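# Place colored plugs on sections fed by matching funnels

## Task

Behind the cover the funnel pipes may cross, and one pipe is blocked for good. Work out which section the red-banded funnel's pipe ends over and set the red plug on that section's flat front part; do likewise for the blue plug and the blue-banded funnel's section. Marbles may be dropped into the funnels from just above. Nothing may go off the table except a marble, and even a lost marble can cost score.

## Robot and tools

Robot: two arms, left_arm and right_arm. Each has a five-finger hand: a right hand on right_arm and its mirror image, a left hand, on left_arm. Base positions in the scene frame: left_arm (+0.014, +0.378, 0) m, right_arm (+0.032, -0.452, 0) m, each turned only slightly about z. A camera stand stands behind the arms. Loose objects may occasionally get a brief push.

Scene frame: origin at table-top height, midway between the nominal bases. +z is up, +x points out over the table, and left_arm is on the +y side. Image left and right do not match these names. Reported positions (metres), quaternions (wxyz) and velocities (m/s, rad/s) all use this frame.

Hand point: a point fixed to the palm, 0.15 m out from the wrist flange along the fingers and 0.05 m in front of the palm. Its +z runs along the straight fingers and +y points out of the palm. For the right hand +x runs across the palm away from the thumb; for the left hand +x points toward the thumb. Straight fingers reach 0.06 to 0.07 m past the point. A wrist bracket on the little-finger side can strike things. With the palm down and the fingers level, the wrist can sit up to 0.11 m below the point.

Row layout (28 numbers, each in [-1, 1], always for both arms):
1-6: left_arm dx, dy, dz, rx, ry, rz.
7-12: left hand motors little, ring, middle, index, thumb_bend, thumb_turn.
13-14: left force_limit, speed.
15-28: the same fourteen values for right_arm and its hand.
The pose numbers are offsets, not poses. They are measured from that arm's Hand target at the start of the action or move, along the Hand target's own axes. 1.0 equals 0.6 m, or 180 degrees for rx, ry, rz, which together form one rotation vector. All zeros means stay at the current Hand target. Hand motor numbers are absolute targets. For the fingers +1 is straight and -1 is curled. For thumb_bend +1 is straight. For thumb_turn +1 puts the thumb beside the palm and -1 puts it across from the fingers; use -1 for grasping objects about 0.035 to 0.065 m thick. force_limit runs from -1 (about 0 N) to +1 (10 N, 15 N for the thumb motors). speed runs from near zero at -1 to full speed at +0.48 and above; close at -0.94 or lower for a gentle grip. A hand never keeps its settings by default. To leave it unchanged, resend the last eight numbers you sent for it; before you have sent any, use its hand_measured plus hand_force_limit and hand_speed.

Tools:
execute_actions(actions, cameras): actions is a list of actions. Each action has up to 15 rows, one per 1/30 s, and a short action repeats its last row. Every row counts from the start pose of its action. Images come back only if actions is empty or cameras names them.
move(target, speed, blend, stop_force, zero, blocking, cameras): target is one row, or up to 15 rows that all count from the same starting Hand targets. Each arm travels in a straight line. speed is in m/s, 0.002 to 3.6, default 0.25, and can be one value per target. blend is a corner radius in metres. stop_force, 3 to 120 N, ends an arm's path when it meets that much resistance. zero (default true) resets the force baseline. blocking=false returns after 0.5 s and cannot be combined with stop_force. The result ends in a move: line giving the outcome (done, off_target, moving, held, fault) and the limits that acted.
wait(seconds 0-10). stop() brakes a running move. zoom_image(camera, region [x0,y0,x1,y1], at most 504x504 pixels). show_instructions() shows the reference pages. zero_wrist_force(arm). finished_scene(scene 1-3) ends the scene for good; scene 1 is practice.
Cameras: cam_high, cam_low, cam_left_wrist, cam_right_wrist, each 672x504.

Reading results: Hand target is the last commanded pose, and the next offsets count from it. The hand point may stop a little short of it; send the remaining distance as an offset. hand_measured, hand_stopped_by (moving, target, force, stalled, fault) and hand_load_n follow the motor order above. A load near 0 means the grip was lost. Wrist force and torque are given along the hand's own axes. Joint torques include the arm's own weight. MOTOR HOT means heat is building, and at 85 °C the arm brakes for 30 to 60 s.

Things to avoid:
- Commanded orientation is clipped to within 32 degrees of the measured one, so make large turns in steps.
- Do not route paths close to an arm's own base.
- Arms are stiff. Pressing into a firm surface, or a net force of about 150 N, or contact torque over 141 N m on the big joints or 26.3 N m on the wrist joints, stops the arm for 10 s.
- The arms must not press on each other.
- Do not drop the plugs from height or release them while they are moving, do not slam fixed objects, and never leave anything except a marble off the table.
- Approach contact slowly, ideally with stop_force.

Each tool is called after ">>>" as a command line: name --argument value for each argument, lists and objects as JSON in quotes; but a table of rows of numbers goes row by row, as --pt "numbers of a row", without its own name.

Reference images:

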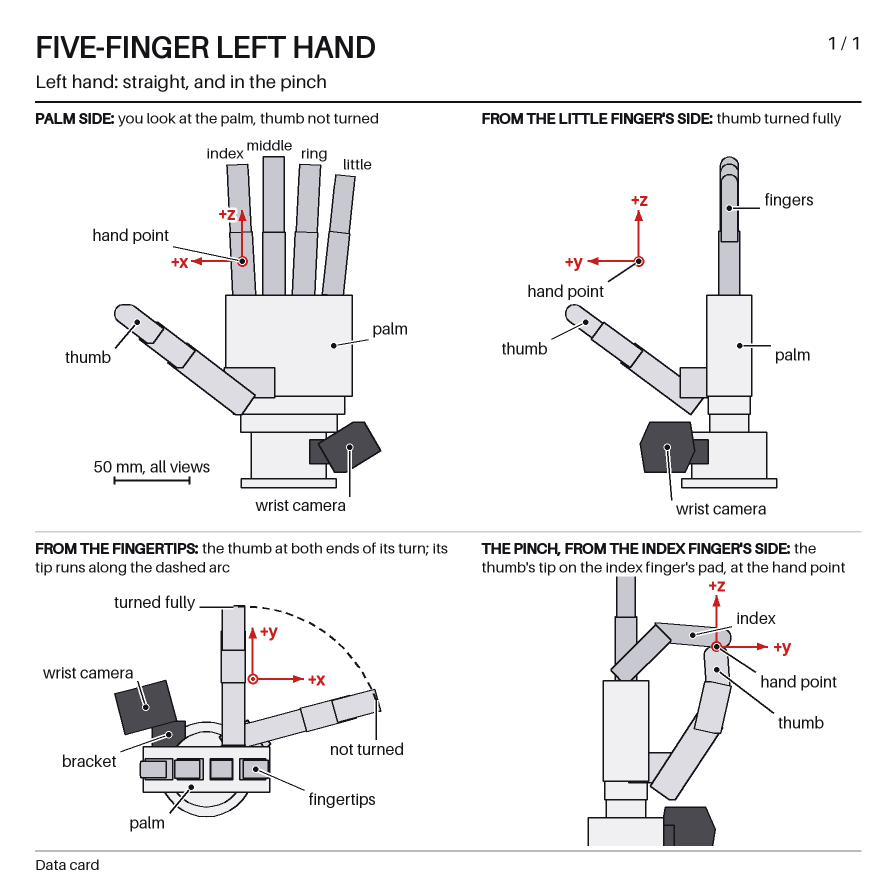

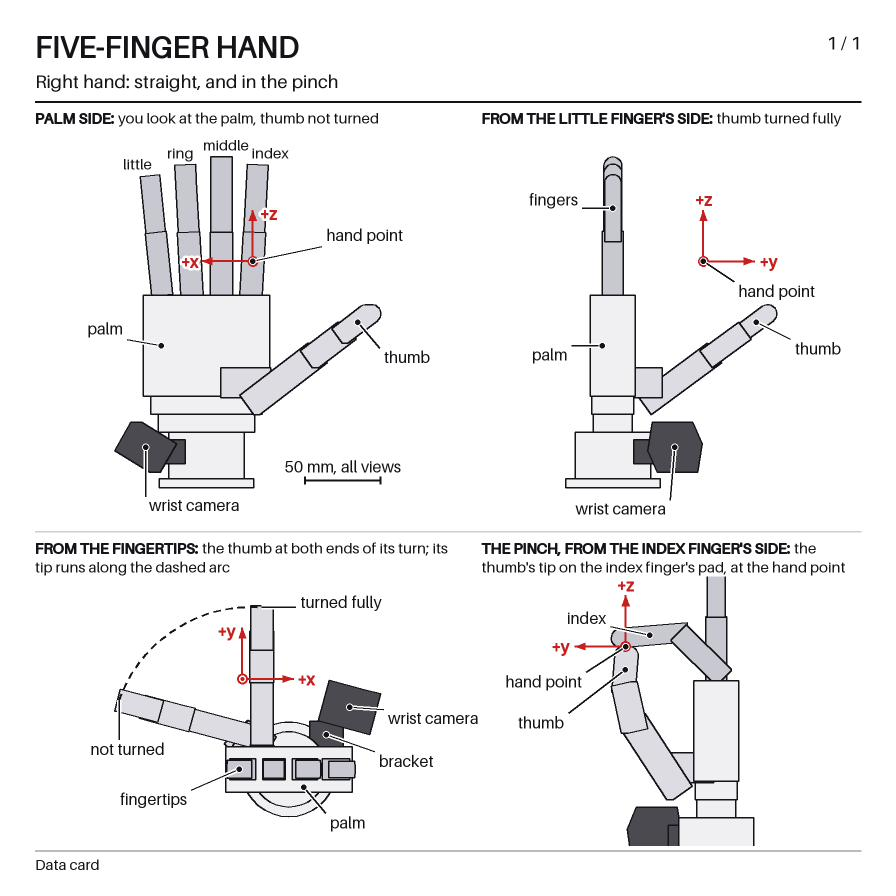

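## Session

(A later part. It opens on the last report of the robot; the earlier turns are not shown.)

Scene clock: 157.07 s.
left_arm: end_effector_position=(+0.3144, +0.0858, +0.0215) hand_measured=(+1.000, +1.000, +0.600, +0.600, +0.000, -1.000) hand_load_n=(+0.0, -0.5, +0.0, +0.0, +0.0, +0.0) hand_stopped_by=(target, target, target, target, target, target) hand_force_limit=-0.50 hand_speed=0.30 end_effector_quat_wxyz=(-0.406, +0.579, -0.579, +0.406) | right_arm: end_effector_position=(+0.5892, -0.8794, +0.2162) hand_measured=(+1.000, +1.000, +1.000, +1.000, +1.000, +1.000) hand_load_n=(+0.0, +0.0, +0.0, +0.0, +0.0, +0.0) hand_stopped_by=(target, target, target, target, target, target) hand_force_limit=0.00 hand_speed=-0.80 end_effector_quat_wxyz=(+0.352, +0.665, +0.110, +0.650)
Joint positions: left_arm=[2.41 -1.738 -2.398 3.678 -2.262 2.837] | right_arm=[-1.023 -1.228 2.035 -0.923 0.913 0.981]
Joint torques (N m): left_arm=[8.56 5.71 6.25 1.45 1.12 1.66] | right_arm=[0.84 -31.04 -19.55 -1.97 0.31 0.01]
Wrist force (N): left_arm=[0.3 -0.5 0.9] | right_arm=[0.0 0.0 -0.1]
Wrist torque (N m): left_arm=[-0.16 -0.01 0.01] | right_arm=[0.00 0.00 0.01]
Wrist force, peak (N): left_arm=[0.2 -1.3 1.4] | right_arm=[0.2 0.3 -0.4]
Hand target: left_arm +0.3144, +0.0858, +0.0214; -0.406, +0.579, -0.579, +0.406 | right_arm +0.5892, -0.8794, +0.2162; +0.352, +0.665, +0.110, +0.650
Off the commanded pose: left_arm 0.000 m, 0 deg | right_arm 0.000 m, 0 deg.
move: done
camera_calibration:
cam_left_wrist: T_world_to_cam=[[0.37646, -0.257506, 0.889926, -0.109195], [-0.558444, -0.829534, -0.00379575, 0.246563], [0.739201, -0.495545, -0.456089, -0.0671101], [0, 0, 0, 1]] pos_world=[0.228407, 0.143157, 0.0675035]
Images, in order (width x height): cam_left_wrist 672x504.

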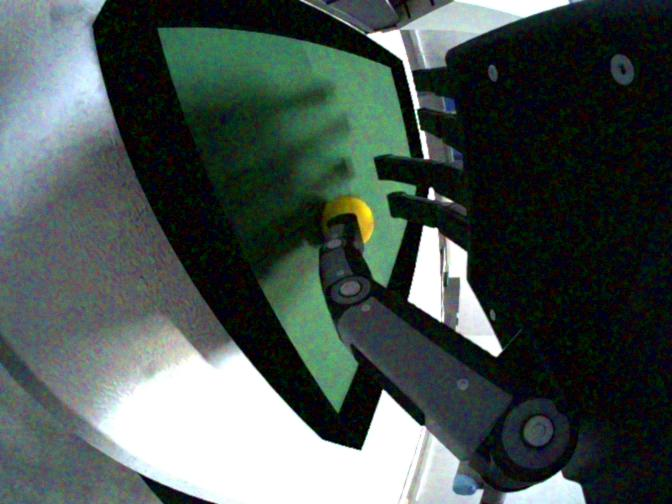

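>>> move --pt "0 0 0 0 0 0 1 1 -0.2 -0.15 0.0 -1 -0.5 -0.9 0 0 0 0 0 0 1 1 1 1 1 1 0 -0.8" --pt "0 0 0 0 0 0 1 1 -0.25 -0.15 0.0 -1 -0.4 -0.95 0 0 0 0 0 0 1 1 1 1 1 1 0 -0.8" --pt "0 -0.0783 -0.0285 0 0 0 1 1 -0.25 -0.15 0.0 -1 -0.4 -0.95 0 0 0 0 0 0 1 1 1 1 1 1 0 -0.8" --pt "0 -0.0783 -0.0285 0 0 0 1 1 -0.3 -0.15 0.0 -1 -0.4 -0.95 0 0 0 0 0 0 1 1 1 1 1 1 0 -0.8" --speed 0.06

Scene clock: 164.67 s.
left_arm: end_effector_position=(+0.3144, +0.0858, +0.0714) hand_measured=(+1.000, +1.000, +0.134, +0.136, +0.000, -1.000) hand_load_n=(+0.0, +0.0, +3.5, +1.5, +3.5, +0.5) hand_stopped_by=(target, target, force, force, target, target) hand_force_limit=-0.40 hand_speed=-0.95 end_effector_quat_wxyz=(-0.406, +0.579, -0.579, +0.406) | right_arm: end_effector_position=(+0.5892, -0.8794, +0.2162) hand_measured=(+1.000, +1.000, +1.000, +1.000, +1.000, +1.000) hand_load_n=(+0.0, +0.0, +0.0, +0.0, +0.0, +0.0) hand_stopped_by=(target, target, target, target, target, target) hand_force_limit=0.00 hand_speed=-0.80 end_effector_quat_wxyz=(+0.352, +0.665, +0.110, +0.650)
Joint positions: left_arm=[2.41 -1.605 -2.349 3.495 -2.262 2.837] | right_arm=[-1.023 -1.228 2.035 -0.923 0.913 0.981]
Joint torques (N m): left_arm=[-8.68 32.18 20.74 -1.22 1.12 -1.52] | right_arm=[0.26 -31.49 -20.72 -2.16 0.25 0.12]
Wrist force (N): left_arm=[0.0 -0.1 1.4] | right_arm=[0.2 0.1 0.0]
Wrist torque (N m): left_arm=[-0.17 0.03 0.02] | right_arm=[0.02 -0.02 0.02]
Wrist force, peak (N): left_arm=[0.1 -5.7 0.8] | right_arm=[0.0 0.4 -0.4]
Hand target: left_arm +0.3144, +0.0858, +0.0714; -0.406, +0.579, -0.579, +0.406 | right_arm +0.5892, -0.8794, +0.2162; +0.352, +0.665, +0.110, +0.650
Off the commanded pose: left_arm 0.000 m, 0 deg | right_arm 0.000 m, 0 deg.
move: done

>>> move --pt "0 -0.5928 -0.2157 0 0 0 1 1 -0.3 -0.15 0.0 -1 -0.4 -0.95 0 0 0 0 0 0 1 1 1 1 1 1 0 -0.8" --pt "-0.292 -0.8183 0.4038 0 0 0 1 1 -0.3 -0.15 0.0 -1 -0.4 -0.95 0 0 0 0 0 0 1 1 1 1 1 1 0 -0.8" --pt "-0.292 -0.7008 0.4465 0 0 0 1 1 -0.3 -0.15 0.0 -1 -0.4 -0.95 0 0 0 0 0 0 1 1 1 1 1 1 0 -0.8" --pt "-0.292 -0.7008 0.4465 0 0 0 1 1 0.6 0.6 0.0 -1 -0.5 0.3 0 0 0 0 0 0 1 1 1 1 1 1 0 -0.8" --pt "-0.292 -0.8183 0.4038 0 0 0 1 1 0.6 0.6 0.0 -1 -0.5 0.3 0 0 0 0 0 0 1 1 1 1 1 1 0 -0.8" --speed '[0.35,0.35,0.12,0.1,0.25]' --blend '[0.05,0.02,0,0,0]' --cameras '["cam_high"]'

>>> zoom_image --camera "cam_high" --region '[430, 200, 630, 350]'

Scene clock: 175.50 s.
left_arm: end_effector_position=(+0.7095, +0.2610, +0.4504) hand_measured=(+1.000, +1.000, +0.600, +0.600, +0.000, -1.000) hand_load_n=(+0.0, +0.0, +0.0, +0.0, +0.0, +0.0) hand_stopped_by=(target, target, target, target, target, target) hand_force_limit=-0.50 hand_speed=0.30 end_effector_quat_wxyz=(-0.406, +0.579, -0.579, +0.406) | right_arm: end_effector_position=(+0.5892, -0.8794, +0.2162) hand_measured=(+1.000, +1.000, +1.000, +1.000, +1.000, +1.000) hand_load_n=(+0.0, +0.0, +0.0, +0.0, +0.0, +0.0) hand_stopped_by=(target, target, target, target, target, target) hand_force_limit=0.00 hand_speed=-0.80 end_effector_quat_wxyz=(+0.352, +0.665, +0.110, +0.650)
Joint positions: left_arm=[3.255 -1.883 -0.95 2.484 -1.476 3.176] | right_arm=[-1.023 -1.228 2.035 -0.923 0.913 0.981]
Joint torques (N m): left_arm=[-8.61 23.55 27.6 -0.66 -1.92 1.75] | right_arm=[0.36 -32.06 -20.91 -2.11 0.17 0.05]
Wrist force (N): left_arm=[0.1 -0.5 0.6] | right_arm=[0.0 0.2 -0.2]
Wrist torque (N m): left_arm=[-0.14 0.00 0.02] | right_arm=[0.03 0.00 0.01]
Wrist force, peak (N): left_arm=[0.2 1.6 1.8] | right_arm=[0.1 0.3 -0.6]
Hand target: left_arm +0.7095, +0.2610, +0.4504; -0.406, +0.579, -0.579, +0.406 | right_arm +0.5892, -0.8794, +0.2162; +0.352, +0.665, +0.110, +0.650
Off the commanded pose: left_arm 0.000 m, 0 deg | right_arm 0.000 m, 0 deg.
move: done
Images, in order (width x height): cam_high 672x504.

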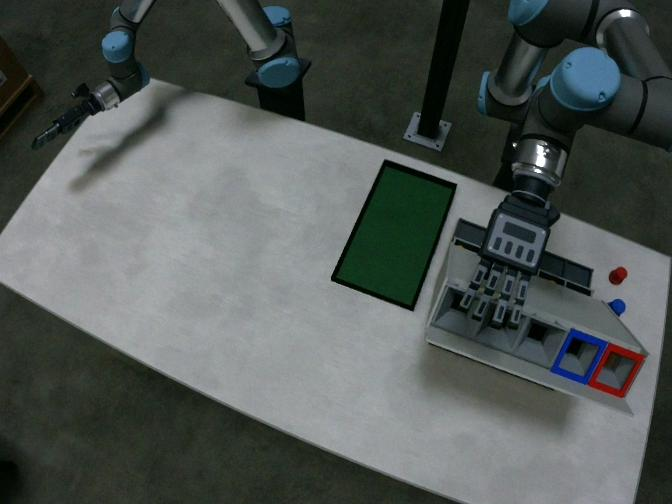

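Scaled by 2.520.

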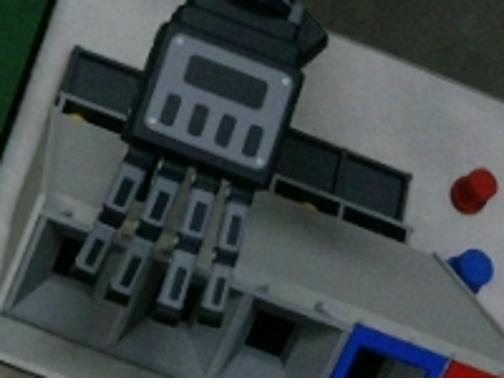

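>>> move --pt "-0.5983 0.1557 -0.2795 0.02635 -0.2386 -0.0752 1 1 0.7 0.7 0.0 -1 -0.5 0.3 0 0 0 0 0 0 1 1 1 1 1 1 0 -0.8" --pt "-0.6483 0.6527 -0.3292 0.02635 -0.2386 -0.0752 1 1 0.7 0.7 0.0 -1 -0.5 0.3 0 0 0 0 0 0 1 1 1 1 1 1 0 -0.8" --speed '[0.4,0.25]' --blend '[0.05,0]' --cameras '["cam_left_wrist","cam_high"]'

>>> zoom_image --camera "cam_high" --region '[430, 200, 630, 350]'

Scene clock: 186.00 s.
left_arm: end_effector_position=(+0.3904, +0.6500, +0.1495) hand_measured=(+1.000, +1.000, +0.700, +0.700, +0.000, -1.000) hand_load_n=(+0.0, +0.0, +0.0, -0.5, +0.0, +0.0) hand_stopped_by=(target, target, target, target, target, target) hand_force_limit=-0.50 hand_speed=0.30 end_effector_quat_wxyz=(-0.563, +0.733, -0.303, +0.233) | right_arm: end_effector_position=(+0.5892, -0.8794, +0.2162) hand_measured=(+1.000, +1.000, +1.000, +1.000, +1.000, +1.000) hand_load_n=(+0.0, +0.0, +0.0, +0.0, +0.0, +0.0) hand_stopped_by=(target, target, target, target, target, target) hand_force_limit=0.00 hand_speed=-0.80 end_effector_quat_wxyz=(+0.352, +0.665, +0.110, +0.650)
Joint positions: left_arm=[4.356 -1.307 -2.384 3.407 -1.17 3.254] | right_arm=[-1.023 -1.228 2.035 -0.923 0.913 0.981]
Joint torques (N m): left_arm=[7.52 -6.18 13.12 2.03 1.65 1.69] | right_arm=[0.27 -31.89 -21.49 -2.12 0.4 0.26]
Wrist force (N): left_arm=[0.4 -0.4 1.1] | right_arm=[0.1 0.2 -0.3]
Wrist torque (N m): left_arm=[-0.15 -0.04 0.03] | right_arm=[0.05 0.01 0.01]
Wrist force, peak (N): left_arm=[1.3 -1.0 1.6] | right_arm=[0.1 0.2 -0.5]
Hand target: left_arm +0.3904, +0.6500, +0.1495; -0.563, +0.733, -0.303, +0.233 | right_arm +0.5892, -0.8794, +0.2162; +0.352, +0.665, +0.110, +0.650
Off the commanded pose: left_arm 0.000 m, 0 deg | right_arm 0.000 m, 0 deg.
move: done
camera_calibration:
cam_left_wrist: T_world_to_cam=[[0.392137, 0.0291168, 0.919446, -0.303282], [0.193716, -0.9797, -0.0515936, 0.56869], [0.899279, 0.198343, -0.389817, -0.308742], [0, 0, 0, 1]] pos_world=[0.286409, 0.627213, 0.187839]
Images, in order (width x height): cam_high 672x504, cam_left_wrist 672x504.

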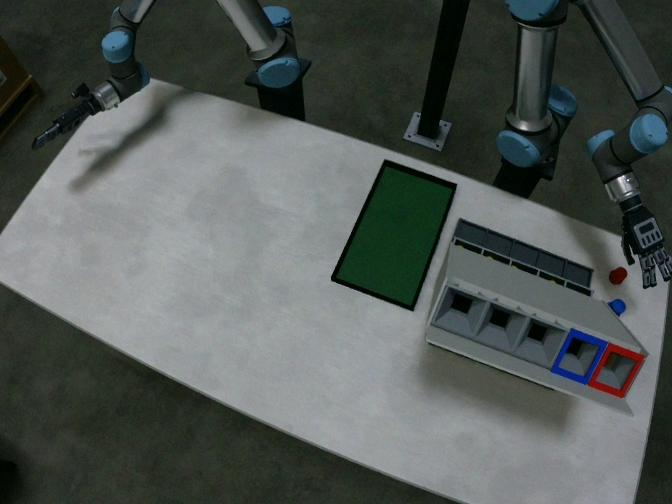

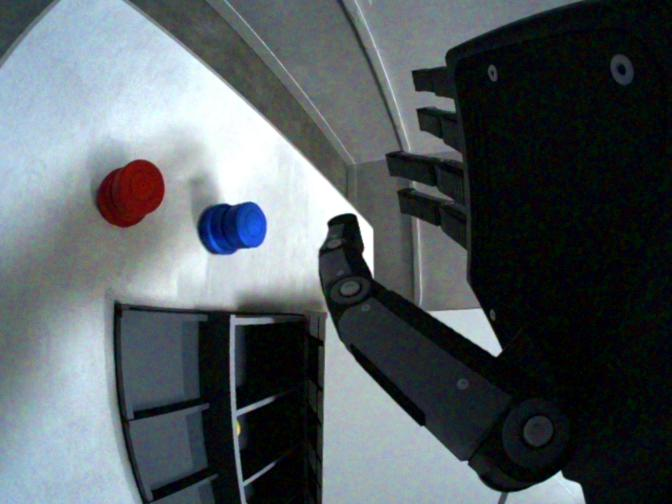

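Scaled by 2.520.

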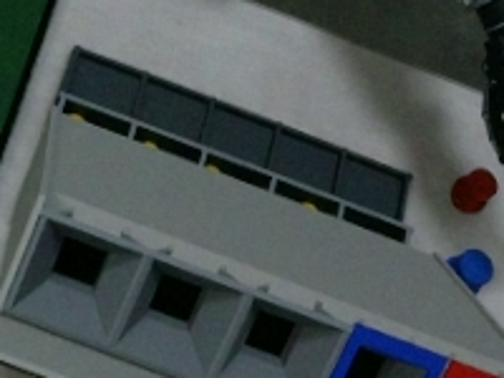

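>>> zoom_image --camera "cam_high" --region '[450, 215, 600, 305]'

>>> zoom_image --camera "cam_left_wrist" --region '[90, 290, 350, 504]'

Scaled by 3.360.

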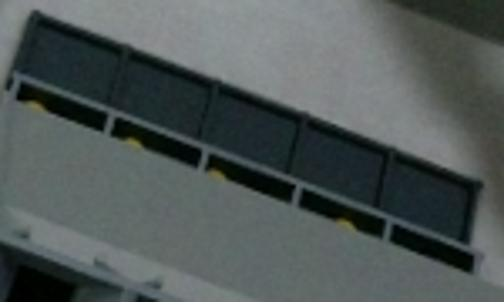

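Scaled by 1.938 from the camera's 672x504 image, which has a finer 960x720 frame.

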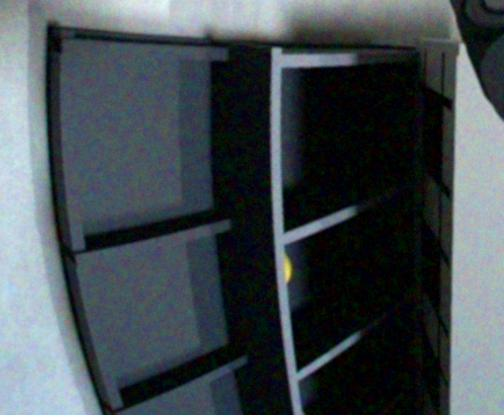

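>>> zoom_image --camera "cam_left_wrist" --region '[80, 140, 290, 270]'

Scaled by 2.400 from the camera's 672x504 image, which has a finer 960x720 frame.

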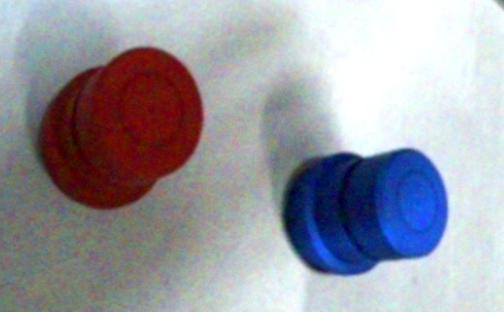

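>>> move --target '[-0.0794,0.0967,-0.01,0,0,0,1,1,0.7,0.7,0.0,-1,-0.5,0.3,0,0,0,0,0,0,1,1,1,1,1,1,0,-0.8]' --speed 0.15 --cameras '["cam_left_wrist"]'

>>> zoom_image --camera "cam_left_wrist" --region '[160, 120, 400, 300]'

Scene clock: 204.87 s.
left_arm: end_effector_position=(+0.3421, +0.6689, +0.0950) hand_measured=(+1.000, +1.000, +0.700, +0.700, +0.000, -1.000) hand_load_n=(+0.0, +0.0, +0.0, +0.0, +0.0, +0.0) hand_stopped_by=(target, target, target, target, target, target) hand_force_limit=-0.50 hand_speed=0.30 end_effector_quat_wxyz=(-0.563, +0.733, -0.303, +0.233) | right_arm: end_effector_position=(+0.5892, -0.8794, +0.2162) hand_measured=(+1.000, +1.000, +1.000, +1.000, +1.000, +1.000) hand_load_n=(+0.0, +0.0, +0.0, +0.0, +0.0, +0.0) hand_stopped_by=(target, target, target, target, target, target) hand_force_limit=0.00 hand_speed=-0.80 end_effector_quat_wxyz=(+0.352, +0.665, +0.110, +0.650)
Joint positions: left_arm=[4.642 -1.357 -2.53 3.551 -0.898 3.355] | right_arm=[-1.023 -1.228 2.035 -0.923 0.913 0.981]
Joint torques (N m): left_arm=[8.42 -6.45 10.24 1.62 1.91 1.72] | right_arm=[0.24 -30.91 -21.16 -1.99 0.13 0.24]
Wrist force (N): left_arm=[0.1 -0.1 0.6] | right_arm=[0.2 0.2 -0.3]
Wrist torque (N m): left_arm=[-0.07 -0.02 -0.03] | right_arm=[0.04 -0.01 0.02]
Wrist force, peak (N): left_arm=[1.1 -1.2 1.3] | right_arm=[0.2 0.1 -0.5]
Hand target: left_arm +0.3421, +0.6689, +0.0949; -0.563, +0.733, -0.303, +0.233 | right_arm +0.5892, -0.8794, +0.2162; +0.352, +0.665, +0.110, +0.650
Off the commanded pose: left_arm 0.000 m, 0 deg | right_arm 0.000 m, 0 deg.
move: done
camera_calibration:
cam_left_wrist: T_world_to_cam=[[0.392134, 0.0291158, 0.919447, -0.234689], [0.193804, -0.979681, -0.0516322, 0.593718], [0.899261, 0.19844, -0.389809, -0.290399], [0, 0, 0, 1]] pos_world=[0.238109, 0.646113, 0.133239]
Images, in order (width x height): cam_left_wrist 672x504.

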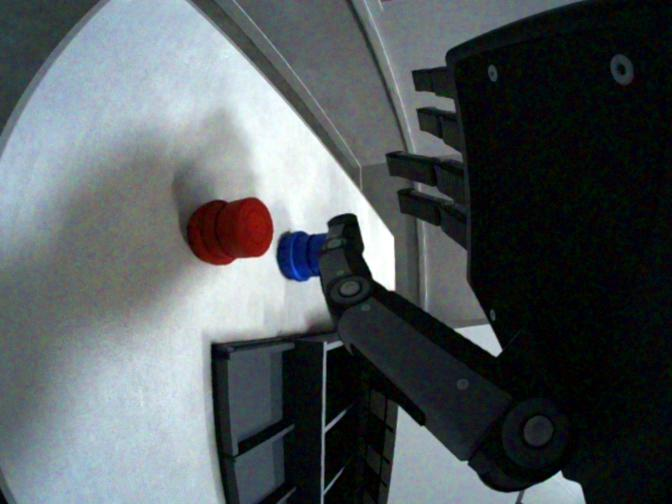

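Scaled by 2.100 from the camera's 672x504 image, which has a finer 960x720 frame.

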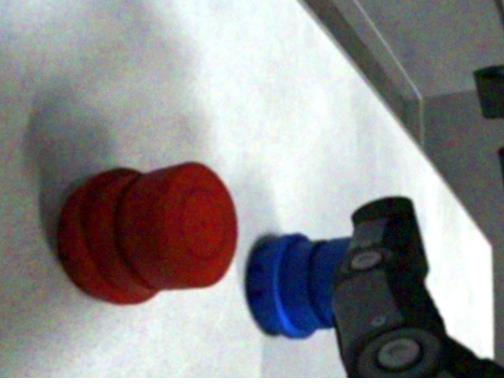

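>>> move --target '[0.0006,0.1069,0.0254,0,0,0,1,1,0.7,0.7,0.0,-1,-0.5,0.3,0,0,0,0,0,0,1,1,1,1,1,1,0,-0.8]' --speed 0.09 --cameras '["cam_left_wrist"]'

Scene clock: 211.83 s.
left_arm: end_effector_position=(+0.3411, +0.6674, +0.0291) hand_measured=(+1.000, +1.000, +0.700, +0.700, +0.000, -1.000) hand_load_n=(-0.5, +0.0, +0.0, +0.0, +0.0, -0.5) hand_stopped_by=(target, target, target, target, target, target) hand_force_limit=-0.50 hand_speed=0.30 end_effector_quat_wxyz=(-0.563, +0.733, -0.303, +0.233) | right_arm: end_effector_position=(+0.5892, -0.8794, +0.2162) hand_measured=(+1.000, +1.000, +1.000, +1.000, +1.000, +1.000) hand_load_n=(+0.0, +0.0, +0.0, +0.0, +0.0, +0.0) hand_stopped_by=(target, target, target, target, target, target) hand_force_limit=0.00 hand_speed=-0.80 end_effector_quat_wxyz=(+0.352, +0.665, +0.110, +0.650)
Joint positions: left_arm=[4.647 -1.578 -2.621 3.861 -0.893 3.358] | right_arm=[-1.023 -1.228 2.035 -0.923 0.913 0.981]
Joint torques (N m): left_arm=[-9.12 -2.18 5.49 1.54 -1.42 -1.5] | right_arm=[0.52 -31.35 -20.64 -2 0.46 0.09]
Wrist force (N): left_arm=[0.2 -0.2 0.7] | right_arm=[0.1 0.1 -0.3]
Wrist torque (N m): left_arm=[-0.08 -0.05 0.07] | right_arm=[0.03 0.01 0.01]
Wrist force, peak (N): left_arm=[0.1 -3.1 -1.0] | right_arm=[0.1 0.3 -0.4]
Hand target: left_arm +0.3411, +0.6674, +0.0290; -0.563, +0.733, -0.303, +0.233 | right_arm +0.5892, -0.8794, +0.2162; +0.352, +0.665, +0.110, +0.650
Off the commanded pose: left_arm 0.000 m, 0 deg | right_arm 0.000 m, 0 deg.
move: done
camera_calibration:
cam_left_wrist: T_world_to_cam=[[0.392137, 0.0291149, 0.919446, -0.173659], [0.193716, -0.9797, -0.0515954, 0.588972], [0.899279, 0.198343, -0.389817, -0.314812], [0, 0, 0, 1]] pos_world=[0.237109, 0.644513, 0.0673393]
Images, in order (width x height): cam_left_wrist 672x504.

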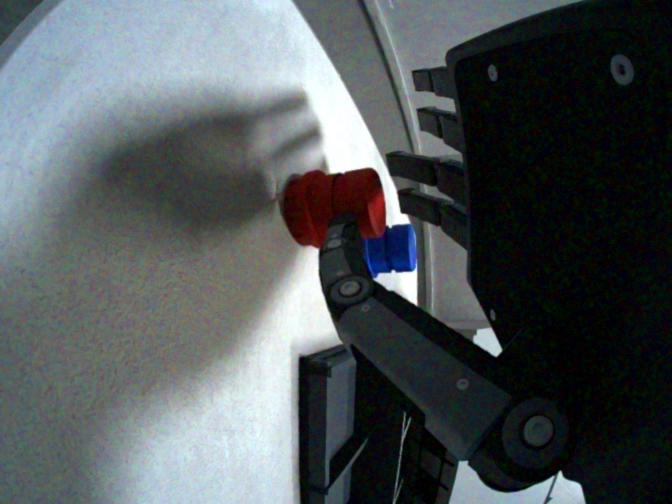

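>>> move --pt "-0.0018 -0.0014 0.0051 0 0 0 1 1 0.7 0.7 0.0 -1 -0.5 0.3 0 0 0 0 0 0 1 1 1 1 1 1 0 -0.8" --pt "-0.0018 -0.0014 0.0051 0 0 0 1 1 -0.15 -0.15 0.0 -1 -0.3 -0.85 0 0 0 0 0 0 1 1 1 1 1 1 0 -0.8" --speed 0.03 --cameras '["cam_left_wrist"]'

Scene clock: 216.53 s.
left_arm: end_effector_position=(+0.3426, +0.6704, +0.0291) hand_measured=(+1.000, +1.000, +0.314, +0.270, +0.000, -1.000) hand_load_n=(+0.0, +0.0, +4.0, +3.5, +2.5, +0.0) hand_stopped_by=(target, target, force, force, target, target) hand_force_limit=-0.30 hand_speed=-0.85 end_effector_quat_wxyz=(-0.563, +0.733, -0.303, +0.233) | right_arm: end_effector_position=(+0.5892, -0.8794, +0.2162) hand_measured=(+1.000, +1.000, +1.000, +1.000, +1.000, +1.000) hand_load_n=(+0.0, +0.0, +0.0, +0.0, +0.0, +0.0) hand_stopped_by=(target, target, target, target, target, target) hand_force_limit=0.00 hand_speed=-0.80 end_effector_quat_wxyz=(+0.352, +0.665, +0.110, +0.650)
Joint positions: left_arm=[4.64 -1.587 -2.611 3.863 -0.9 3.354] | right_arm=[-1.023 -1.228 2.035 -0.923 0.913 0.981]
Joint torques (N m): left_arm=[-9.05 -1.21 12.64 -0.91 -1.49 -1.23] | right_arm=[1 -31.65 -21.22 -2.25 0.18 0.14]
Wrist force (N): left_arm=[-0.2 -9.3 -0.4] | right_arm=[0.1 0.1 -0.3]
Wrist torque (N m): left_arm=[-0.23 -0.04 0.21] | right_arm=[0.03 0.01 0.01]
Wrist force, peak (N): left_arm=[0.1 -9.7 -0.5] | right_arm=[0.3 0.2 -0.4]
Hand target: left_arm +0.3426, +0.6704, +0.0291; -0.563, +0.733, -0.303, +0.233 | right_arm +0.5892, -0.8794, +0.2162; +0.352, +0.665, +0.110, +0.650
Off the commanded pose: left_arm 0.000 m, 0 deg | right_arm 0.000 m, 0 deg.
move: done
camera_calibration:
cam_left_wrist: T_world_to_cam=[[0.39216, 0.028987, 0.91944, -0.174351], [0.193752, -0.979684, -0.0517529, 0.591716], [0.899261, 0.198439, -0.389809, -0.316795], [0, 0, 0, 1]] pos_world=[0.238609, 0.647613, 0.0674392]
Images, in order (width x height): cam_left_wrist 672x504.

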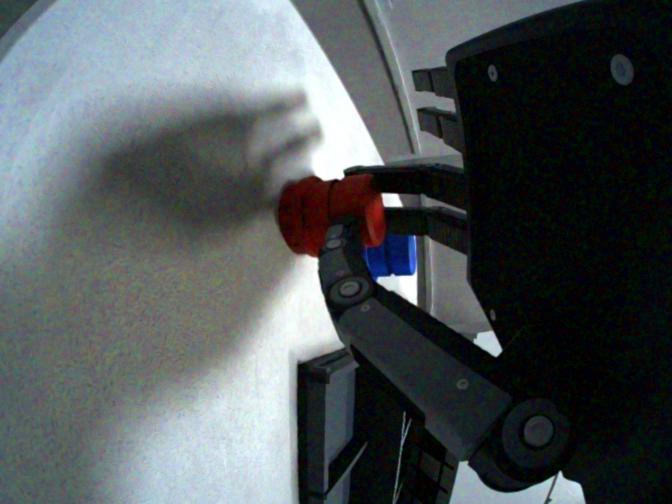

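>>> move --target '[0,-0.1465,-0.0393,0,0,0,1,1,-0.15,-0.15,0.0,-1,-0.3,-0.85,0,0,0,0,0,0,1,1,1,1,1,1,0,-0.8]' --speed 0.1 --cameras '["cam_left_wrist"]'

Scene clock: 221.40 s.
left_arm: end_effector_position=(+0.3424, +0.6703, +0.1200) hand_measured=(+1.000, +1.000, +0.314, +0.270, +0.002, -1.000) hand_load_n=(+0.0, +0.0, +2.5, +2.0, +5.5, +0.0) hand_stopped_by=(target, target, force, force, target, target) hand_force_limit=-0.30 hand_speed=-0.85 end_effector_quat_wxyz=(-0.563, +0.733, -0.303, +0.233) | right_arm: end_effector_position=(+0.5892, -0.8794, +0.2162) hand_measured=(+1.000, +1.000, +1.000, +1.000, +1.000, +1.000) hand_load_n=(+0.0, +0.0, +0.0, +0.0, +0.0, +0.0) hand_stopped_by=(target, target, target, target, target, target) hand_force_limit=0.00 hand_speed=-0.80 end_effector_quat_wxyz=(+0.352, +0.665, +0.110, +0.650)
Joint positions: left_arm=[4.641 -1.298 -2.486 3.448 -0.899 3.355] | right_arm=[-1.023 -1.228 2.035 -0.923 0.913 0.981]
Joint torques (N m): left_arm=[8.49 20.85 23.64 -1.13 1.92 1.73] | right_arm=[-0.25 -31.64 -22.05 -2.14 0.29 0.16]
Wrist force (N): left_arm=[0.5 0.1 0.8] | right_arm=[0.2 0.0 -0.2]
Wrist torque (N m): left_arm=[-0.11 -0.09 0.01] | right_arm=[0.00 -0.01 0.01]
Wrist force, peak (N): left_arm=[0.3 -9.9 -0.3] | right_arm=[0.0 0.3 -0.5]
Hand target: left_arm +0.3424, +0.6703, +0.1201; -0.563, +0.733, -0.303, +0.233 | right_arm +0.5892, -0.8794, +0.2162; +0.352, +0.665, +0.110, +0.650
Off the commanded pose: left_arm 0.000 m, 0 deg | right_arm 0.000 m, 0 deg.
move: done
camera_calibration:
cam_left_wrist: T_world_to_cam=[[0.392145, 0.029076, 0.919444, -0.257902], [0.1937, -0.979701, -0.0516319, 0.596365], [0.899279, 0.198343, -0.389817, -0.281103], [0, 0, 0, 1]] pos_world=[0.238409, 0.647513, 0.158339]
Images, in order (width x height): cam_left_wrist 672x504.

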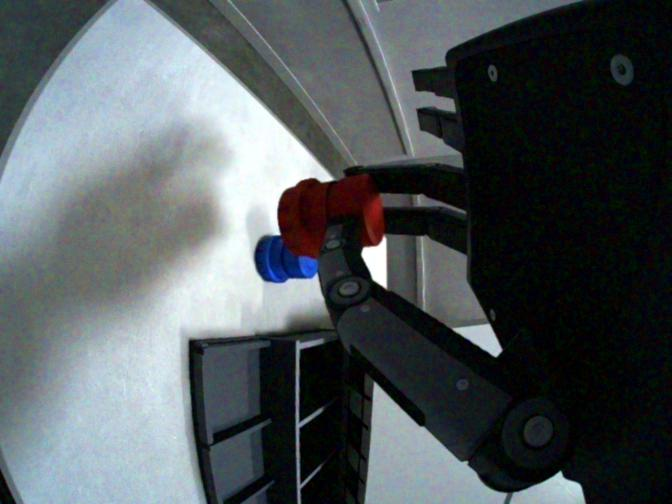

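>>> move --target '[0.2115,0.0142,-0.0529,0,-0.2415,-0.0647,1,1,-0.15,-0.15,0.0,-1,-0.3,-0.85,0,0,0,0,0,0,1,1,1,1,1,1,0,-0.8]' --speed 0.2 --cameras '["cam_left_wrist"]'

Scene clock: 229.10 s.
left_arm: end_effector_position=(+0.4089, +0.5574, +0.1201) hand_measured=(+1.000, +1.000, +0.314, +0.270, +0.002, -1.000) hand_load_n=(+0.0, +0.0, +2.0, +2.5, +6.0, +0.5) hand_stopped_by=(target, target, force, force, target, target) hand_force_limit=-0.30 hand_speed=-0.85 end_effector_quat_wxyz=(-0.609, +0.793, +0.000, +0.000) | right_arm: end_effector_position=(+0.5892, -0.8794, +0.2162) hand_measured=(+1.000, +1.000, +1.000, +1.000, +1.000, +1.000) hand_load_n=(+0.0, +0.5, +0.0, +0.0, +0.0, +0.0) hand_stopped_by=(target, target, target, target, target, target) hand_force_limit=0.00 hand_speed=-0.80 end_effector_quat_wxyz=(+0.352, +0.665, +0.110, +0.650)
Joint positions: left_arm=[3.4 -1.862 -2.003 3.031 -2.785 2.339] | right_arm=[-1.023 -1.228 2.035 -0.923 0.913 0.981]
Joint torques (N m): left_arm=[-8.95 15.77 20.6 -2.56 -3.16 -1.62] | right_arm=[0.61 -31.55 -21.96 -2.12 0.22 0.11]
Wrist force (N): left_arm=[0.7 -0.1 0.6] | right_arm=[0.1 0.0 -0.2]
Wrist torque (N m): left_arm=[-0.15 -0.12 0.09] | right_arm=[0.01 0.00 0.01]
Wrist force, peak (N): left_arm=[0.5 -0.1 1.4] | right_arm=[0.2 0.2 -0.6]
Hand target: left_arm +0.4089, +0.5574, +0.1201; -0.609, +0.793, +0.000, +0.000 | right_arm +0.5892, -0.8794, +0.2162; +0.352, +0.665, +0.110, +0.650
Off the commanded pose: left_arm 0.000 m, 0 deg | right_arm 0.000 m, 0 deg.
move: done
camera_calibration:
cam_left_wrist: T_world_to_cam=[[0.256482, 0.298611, 0.919265, -0.375585], [0.829729, -0.555836, -0.0509446, -0.0236049], [0.495748, 0.775808, -0.390328, -0.475295], [0, 0, 0, 1]] pos_world=[0.351543, 0.467771, 0.158539]
Images, in order (width x height): cam_left_wrist 672x504.

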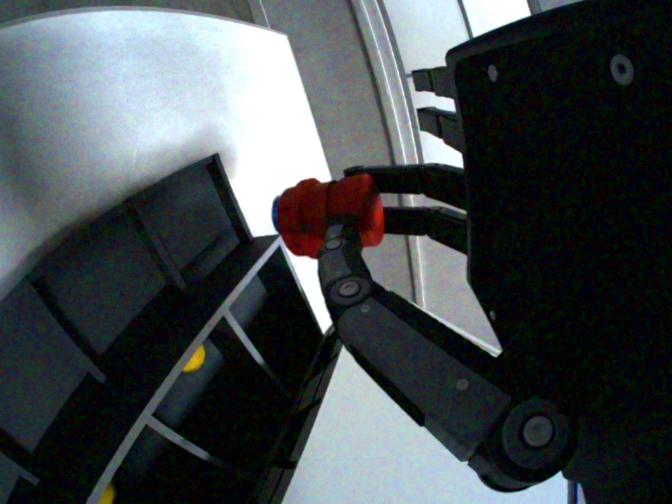

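>>> move --target '[0,0.1207,0.0324,0,0,0,1,1,-0.15,-0.15,0.0,-1,-0.3,-0.85,0,0,0,0,0,0,1,1,1,1,1,1,0,-0.8]' --speed 0.12 --cameras '["cam_left_wrist"]'

>>> move --target '[0,0.0225,0.006,0,0,0,1,1,-0.15,-0.15,0.0,-1,-0.3,-0.85,0,0,0,0,0,0,1,1,1,1,1,1,0,-0.8]' --speed 0.02 --stop_force 4 --cameras '["cam_left_wrist"]'

Scene clock: 233.77 s.
left_arm: end_effector_position=(+0.4090, +0.5574, +0.0452) hand_measured=(+1.000, +1.000, +0.314, +0.270, +0.002, -1.000) hand_load_n=(+0.0, +0.0, +2.5, +2.5, +5.5, +0.0) hand_stopped_by=(target, target, force, force, target, target) hand_force_limit=-0.30 hand_speed=-0.85 end_effector_quat_wxyz=(-0.609, +0.793, +0.000, +0.000) | right_arm: end_effector_position=(+0.5892, -0.8794, +0.2162) hand_measured=(+1.000, +1.000, +1.000, +1.000, +1.000, +1.000) hand_load_n=(+0.0, +0.0, +0.0, +0.0, +0.0, +0.0) hand_stopped_by=(target, target, target, target, target, target) hand_force_limit=0.00 hand_speed=-0.80 end_effector_quat_wxyz=(+0.352, +0.665, +0.110, +0.650)
Joint positions: left_arm=[3.4 -2.007 -2.057 3.23 -2.785 2.338] | right_arm=[-1.023 -1.228 2.035 -0.923 0.913 0.981]
Joint torques (N m): left_arm=[8.7 18.69 5.64 -0.16 0.4 1.53] | right_arm=[0.52 -31.37 -23.53 -2.12 0.32 0.3]
Wrist force (N): left_arm=[-0.1 0.3 0.3] | right_arm=[0.1 0.3 -0.5]
Wrist torque (N m): left_arm=[-0.05 -0.03 -0.07] | right_arm=[0.06 0.01 0.02]
Wrist force, peak (N): left_arm=[0.2 1.2 0.7] | right_arm=[0.3 0.1 -0.6]
Hand target: left_arm +0.4090, +0.5574, +0.0452; -0.609, +0.793, +0.000, +0.000 | right_arm +0.5892, -0.8794, +0.2162; +0.352, +0.665, +0.110, +0.650
Off the commanded pose: left_arm 0.000 m, 0 deg | right_arm 0.000 m, 0 deg.
move: done
camera_calibration:
cam_left_wrist: T_world_to_cam=[[0.25648, 0.298714, 0.919232, -0.30671], [0.829741, -0.555823, -0.0508908, -0.0275235], [0.495729, 0.775778, -0.390413, -0.504591], [0, 0, 0, 1]] pos_world=[0.351643, 0.467771, 0.0835385]
Images, in order (width x height): cam_left_wrist 672x504.

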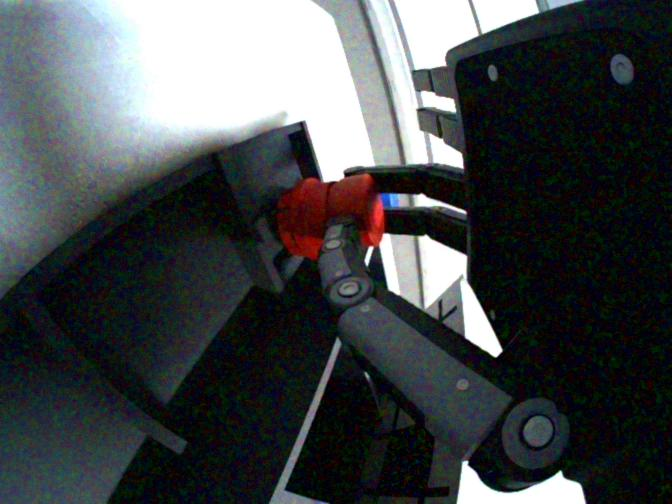

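Scene clock: 235.40 s.
left_arm: end_effector_position=(+0.4090, +0.5574, +0.0360) hand_measured=(+1.000, +1.000, +0.314, +0.270, +0.000, -1.000) hand_load_n=(+0.0, +0.0, +3.0, +3.0, +3.5, +0.5) hand_stopped_by=(target, target, force, force, target, target) hand_force_limit=-0.30 hand_speed=-0.85 end_effector_quat_wxyz=(-0.609, +0.793, +0.000, +0.000) | right_arm: end_effector_position=(+0.5892, -0.8794, +0.2162) hand_measured=(+1.000, +1.000, +1.000, +1.000, +1.000, +1.000) hand_load_n=(+0.0, +0.0, +0.0, +0.0, +0.0, +0.0) hand_stopped_by=(target, target, target, target, target, target) hand_force_limit=0.00 hand_speed=-0.80 end_effector_quat_wxyz=(+0.352, +0.665, +0.110, +0.650)
Joint positions: left_arm=[3.4 -2.027 -2.062 3.253 -2.785 2.338] | right_arm=[-1.023 -1.228 2.035 -0.923 0.913 0.981]
Joint torques (N m): left_arm=[4.4 46.76 16.62 -2.9 -0.73 1.07] | right_arm=[0.53 -32.14 -21.92 -1.96 0.37 0.2]
Wrist force (N): left_arm=[1.7 -4.1 -0.4] | right_arm=[0.2 0.1 -0.2]
Wrist torque (N m): left_arm=[-0.16 -0.08 0.06] | right_arm=[0.03 -0.02 0.02]
Wrist force, peak (N): left_arm=[3.4 -10.9 -3.0] | right_arm=[0.3 0.1 -0.5]
Hand target: left_arm +0.4090, +0.5574, +0.0360; -0.609, +0.793, +0.000, +0.000 (not the last commanded pose) | right_arm +0.5892, -0.8794, +0.2162; +0.352, +0.665, +0.110, +0.650
Off the commanded pose: left_arm 0.005 m, 0 deg | right_arm 0.000 m, 0 deg.
move: contact (left_arm)
camera_calibration:
cam_left_wrist: T_world_to_cam=[[0.256378, 0.298777, 0.91924, -0.29834], [0.829841, -0.555679, -0.0508341, -0.0280928], [0.495615, 0.775856, -0.390402, -0.508141], [0, 0, 0, 1]] pos_world=[0.351643, 0.467771, 0.0744386]
Images, in order (width x height): cam_left_wrist 672x504.

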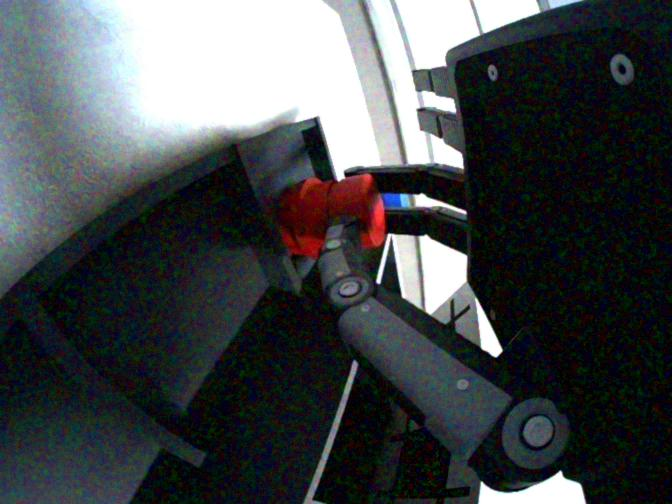

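>>> zoom_image --camera "cam_left_wrist" --region '[200, 100, 450, 340]'

Scaled by 2.016 from the camera's 672x504 image, which has a finer 960x720 frame.

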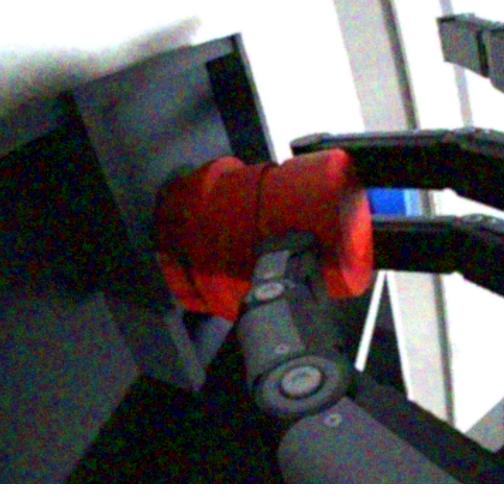

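>>> move --target '[0,0,0,0,0,0,1,1,0.6,0.6,0.0,-1,-0.3,-0.5,0,0,0,0,0,0,1,1,1,1,1,1,0,-0.8]' --speed 0.03 --cameras '["cam_left_wrist"]'

>>> zoom_image --camera "cam_left_wrist" --region '[200, 100, 450, 340]'

Scene clock: 242.73 s.
left_arm: end_effector_position=(+0.4090, +0.5574, +0.0360) hand_measured=(+1.000, +1.000, +0.600, +0.600, +0.000, -1.000) hand_load_n=(-0.5, +0.0, +0.0, +0.0, -0.5, +0.0) hand_stopped_by=(target, target, target, target, target, target) hand_force_limit=-0.30 hand_speed=-0.50 end_effector_quat_wxyz=(-0.609, +0.793, +0.000, +0.000) | right_arm: end_effector_position=(+0.5892, -0.8794, +0.2162) hand_measured=(+1.000, +1.000, +1.000, +1.000, +1.000, +1.000) hand_load_n=(+0.0, +0.0, +0.0, -0.5, +0.0, -0.5) hand_stopped_by=(target, target, target, target, target, target) hand_force_limit=0.00 hand_speed=-0.80 end_effector_quat_wxyz=(+0.352, +0.665, +0.110, +0.650)
Joint positions: left_arm=[3.4 -2.027 -2.062 3.253 -2.785 2.338] | right_arm=[-1.023 -1.228 2.035 -0.923 0.913 0.981]
Joint torques (N m): left_arm=[3.92 46.07 16.1 -1.95 -0.65 1.51] | right_arm=[0.17 -31.27 -21.8 -2.14 0.42 0.23]
Wrist force (N): left_arm=[0.7 -1.1 -0.6] | right_arm=[0.0 0.0 -0.3]
Wrist torque (N m): left_arm=[-0.12 -0.11 0.01] | right_arm=[0.01 0.02 0.00]
Wrist force, peak (N): left_arm=[1.8 -4.4 -0.5] | right_arm=[0.3 0.1 -0.5]
Hand target: left_arm +0.4090, +0.5574, +0.0360; -0.609, +0.793, +0.000, +0.000 | right_arm +0.5892, -0.8794, +0.2162; +0.352, +0.665, +0.110, +0.650
Off the commanded pose: left_arm 0.000 m, 0 deg | right_arm 0.000 m, 0 deg.
move: done
camera_calibration:
cam_left_wrist: T_world_to_cam=[[0.256393, 0.298801, 0.919228, -0.298355], [0.829814, -0.555722, -0.0508122, -0.0280648], [0.495653, 0.775816, -0.390432, -0.508134], [0, 0, 0, 1]] pos_world=[0.351643, 0.467771, 0.0744385]
Images, in order (width x height): cam_left_wrist 672x504.

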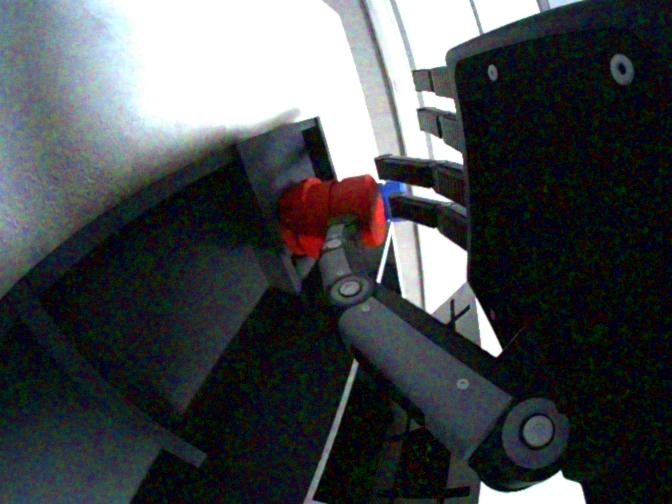

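Scaled by 2.016 from the camera's 672x504 image, which has a finer 960x720 frame.

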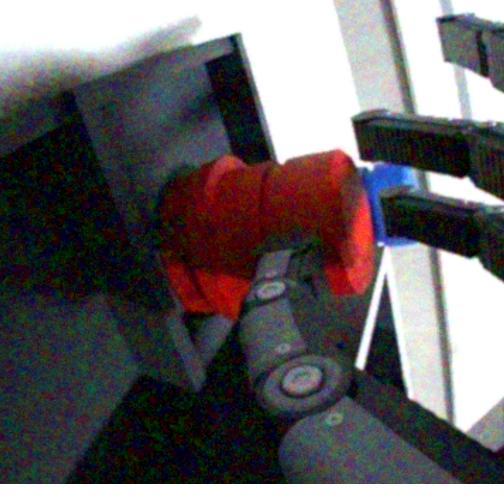

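>>> move --pt "0 0.0035 -0.0129 0 0 0 1 1 0.6 0.6 0.0 -1 -0.3 -0.5 0 0 0 0 0 0 1 1 1 1 1 1 0 -0.8" --pt "0 -0.1414 -0.0517 0 0 0 1 1 0.6 0.6 0.0 -1 -0.3 -0.5 0 0 0 0 0 0 1 1 1 1 1 1 0 -0.8" --pt "0.0533 -0.1833 0.1435 0 0.2415 0.0647 1 1 0.7 0.7 0.0 -1 -0.5 0.3 0 0 0 0 0 0 1 1 1 1 1 1 0 -0.8" --speed '[0.03,0.12,0.25]' --blend '[0,0.01,0]' --cameras '["cam_left_wrist","cam_high"]'

>>> zoom_image --camera "cam_left_wrist" --region '[130, 120, 370, 300]'

>>> zoom_image --camera "cam_high" --region '[430, 200, 630, 350]'

Scene clock: 254.00 s.
left_arm: end_effector_position=(+0.4409, +0.6691, +0.1200) hand_measured=(+1.000, +1.000, +0.700, +0.700, +0.000, -1.000) hand_load_n=(+0.0, +0.0, +0.0, +0.0, +0.0, +0.0) hand_stopped_by=(target, target, target, target, target, target) hand_force_limit=-0.50 hand_speed=0.30 end_effector_quat_wxyz=(-0.563, +0.733, -0.303, +0.233) | right_arm: end_effector_position=(+0.5892, -0.8794, +0.2162) hand_measured=(+1.000, +1.000, +1.000, +1.000, +1.000, +1.000) hand_load_n=(+0.0, +0.0, +0.0, +0.0, +0.0, +0.0) hand_stopped_by=(target, target, target, target, target, target) hand_force_limit=0.00 hand_speed=-0.80 end_effector_quat_wxyz=(+0.352, +0.665, +0.110, +0.650)
Joint positions: left_arm=[4.192 -1.523 -2.304 3.558 -1.328 3.207] | right_arm=[-1.023 -1.228 2.035 -0.923 0.913 0.981]
Joint torques (N m): left_arm=[8.76 3.05 21.99 0.08 1.69 1.77] | right_arm=[0.51 -30.97 -22.51 -2.08 0.15 0.42]
Wrist force (N): left_arm=[0.0 -0.6 1.1] | right_arm=[0.1 0.1 -0.4]
Wrist torque (N m): left_arm=[-0.19 -0.01 -0.02] | right_arm=[0.03 0.00 0.01]
Wrist force, peak (N): left_arm=[0.6 -1.5 -0.7] | right_arm=[0.0 -0.1 -0.7]
Hand target: left_arm +0.4409, +0.6691, +0.1200; -0.563, +0.733, -0.303, +0.233 | right_arm +0.5892, -0.8794, +0.2162; +0.352, +0.665, +0.110, +0.650
Off the commanded pose: left_arm 0.000 m, 0 deg | right_arm 0.000 m, 0 deg.
move: done
camera_calibration:
cam_left_wrist: T_world_to_cam=[[0.392116, 0.0292056, 0.919452, -0.296566], [0.193841, -0.979678, -0.051548, 0.575936], [0.899261, 0.19844, -0.389809, -0.369482], [0, 0, 0, 1]] pos_world=[0.336909, 0.646213, 0.158339]
Images, in order (width x height): cam_high 672x504, cam_left_wrist 672x504.

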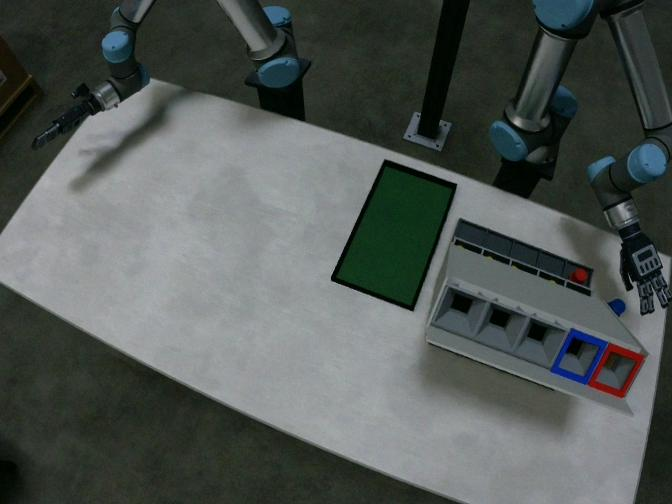

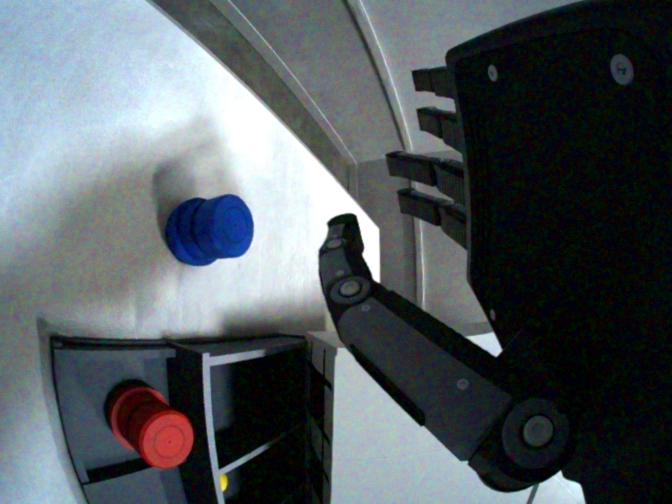

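Scaled by 2.100 from the camera's 672x504 image, which has a finer 960x720 frame.

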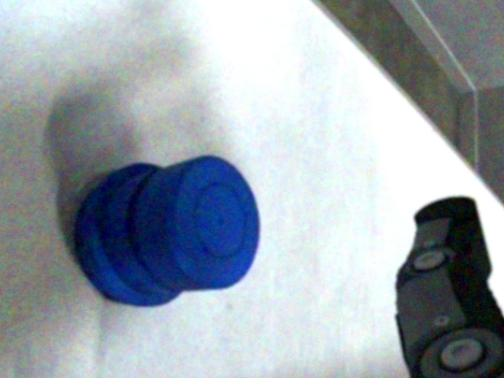

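Scaled by 2.520.

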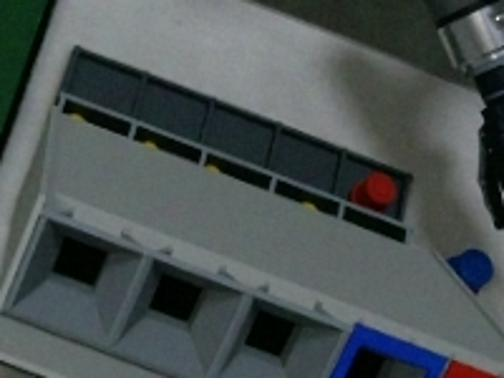

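>>> move --target '[-0.0019,0.1469,0.0377,0,0,0,1,1,0.7,0.7,0.0,-1,-0.5,0.3,0,0,0,0,0,0,1,1,1,1,1,1,0,-0.8]' --speed 0.1 --cameras '["cam_left_wrist"]'

Scene clock: 261.30 s.
left_arm: end_effector_position=(+0.4395, +0.6692, +0.0291) hand_measured=(+1.000, +1.000, +0.702, +0.700, +0.000, -1.000) hand_load_n=(+0.0, +0.0, +14.5, +1.5, +0.0, +0.0) hand_stopped_by=(target, target, target, target, target, target) hand_force_limit=-0.50 hand_speed=0.30 end_effector_quat_wxyz=(-0.563, +0.733, -0.303, +0.233) | right_arm: end_effector_position=(+0.5892, -0.8794, +0.2162) hand_measured=(+1.000, +1.000, +1.000, +1.000, +1.000, +1.000) hand_load_n=(+0.0, +0.0, +0.0, +0.0, +0.0, +0.0) hand_stopped_by=(target, target, target, target, target, target) hand_force_limit=0.00 hand_speed=-0.80 end_effector_quat_wxyz=(+0.352, +0.665, +0.110, +0.650)
Joint positions: left_arm=[4.197 -1.748 -2.407 3.886 -1.323 3.208] | right_arm=[-1.023 -1.228 2.035 -0.923 0.913 0.981]
Joint torques (N m): left_arm=[-8.28 -3.61 -0.94 -2.47 -2.05 -1.24] | right_arm=[1.02 -32.29 -23.84 -2.01 0.33 0.31]
Wrist force (N): left_arm=[0.1 -23.6 -3.2] | right_arm=[0.1 -0.1 -0.5]
Wrist torque (N m): left_arm=[0.23 -0.13 0.56] | right_arm=[0.02 0.01 0.01]
Wrist force, peak (N): left_arm=[0.1 -23.6 -3.2] | right_arm=[0.2 0.0 -0.6]
Hand target: left_arm +0.4395, +0.6692, +0.0290; -0.563, +0.733, -0.303, +0.233 | right_arm +0.5892, -0.8794, +0.2162; +0.352, +0.665, +0.110, +0.650
Off the commanded pose: left_arm 0.000 m, 0 deg | right_arm 0.000 m, 0 deg.
move: done
camera_calibration:
cam_left_wrist: T_world_to_cam=[[0.392126, 0.0291548, 0.919449, -0.212415], [0.19382, -0.979679, -0.0515956, 0.571729], [0.899261, 0.19844, -0.389809, -0.403696], [0, 0, 0, 1]] pos_world=[0.335509, 0.646413, 0.0674394]
Images, in order (width x height): cam_left_wrist 672x504.

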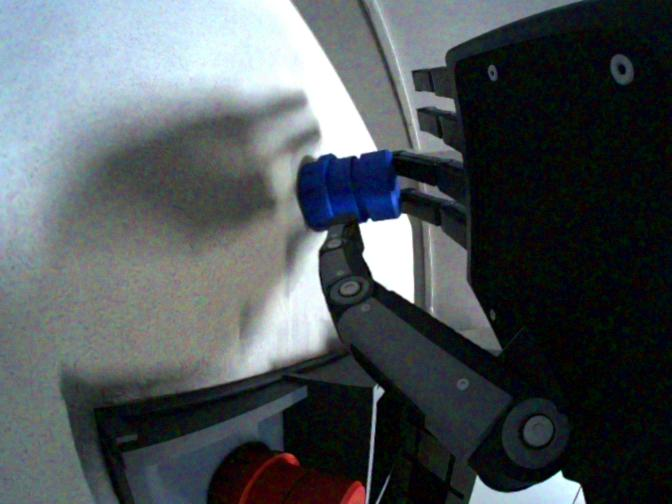

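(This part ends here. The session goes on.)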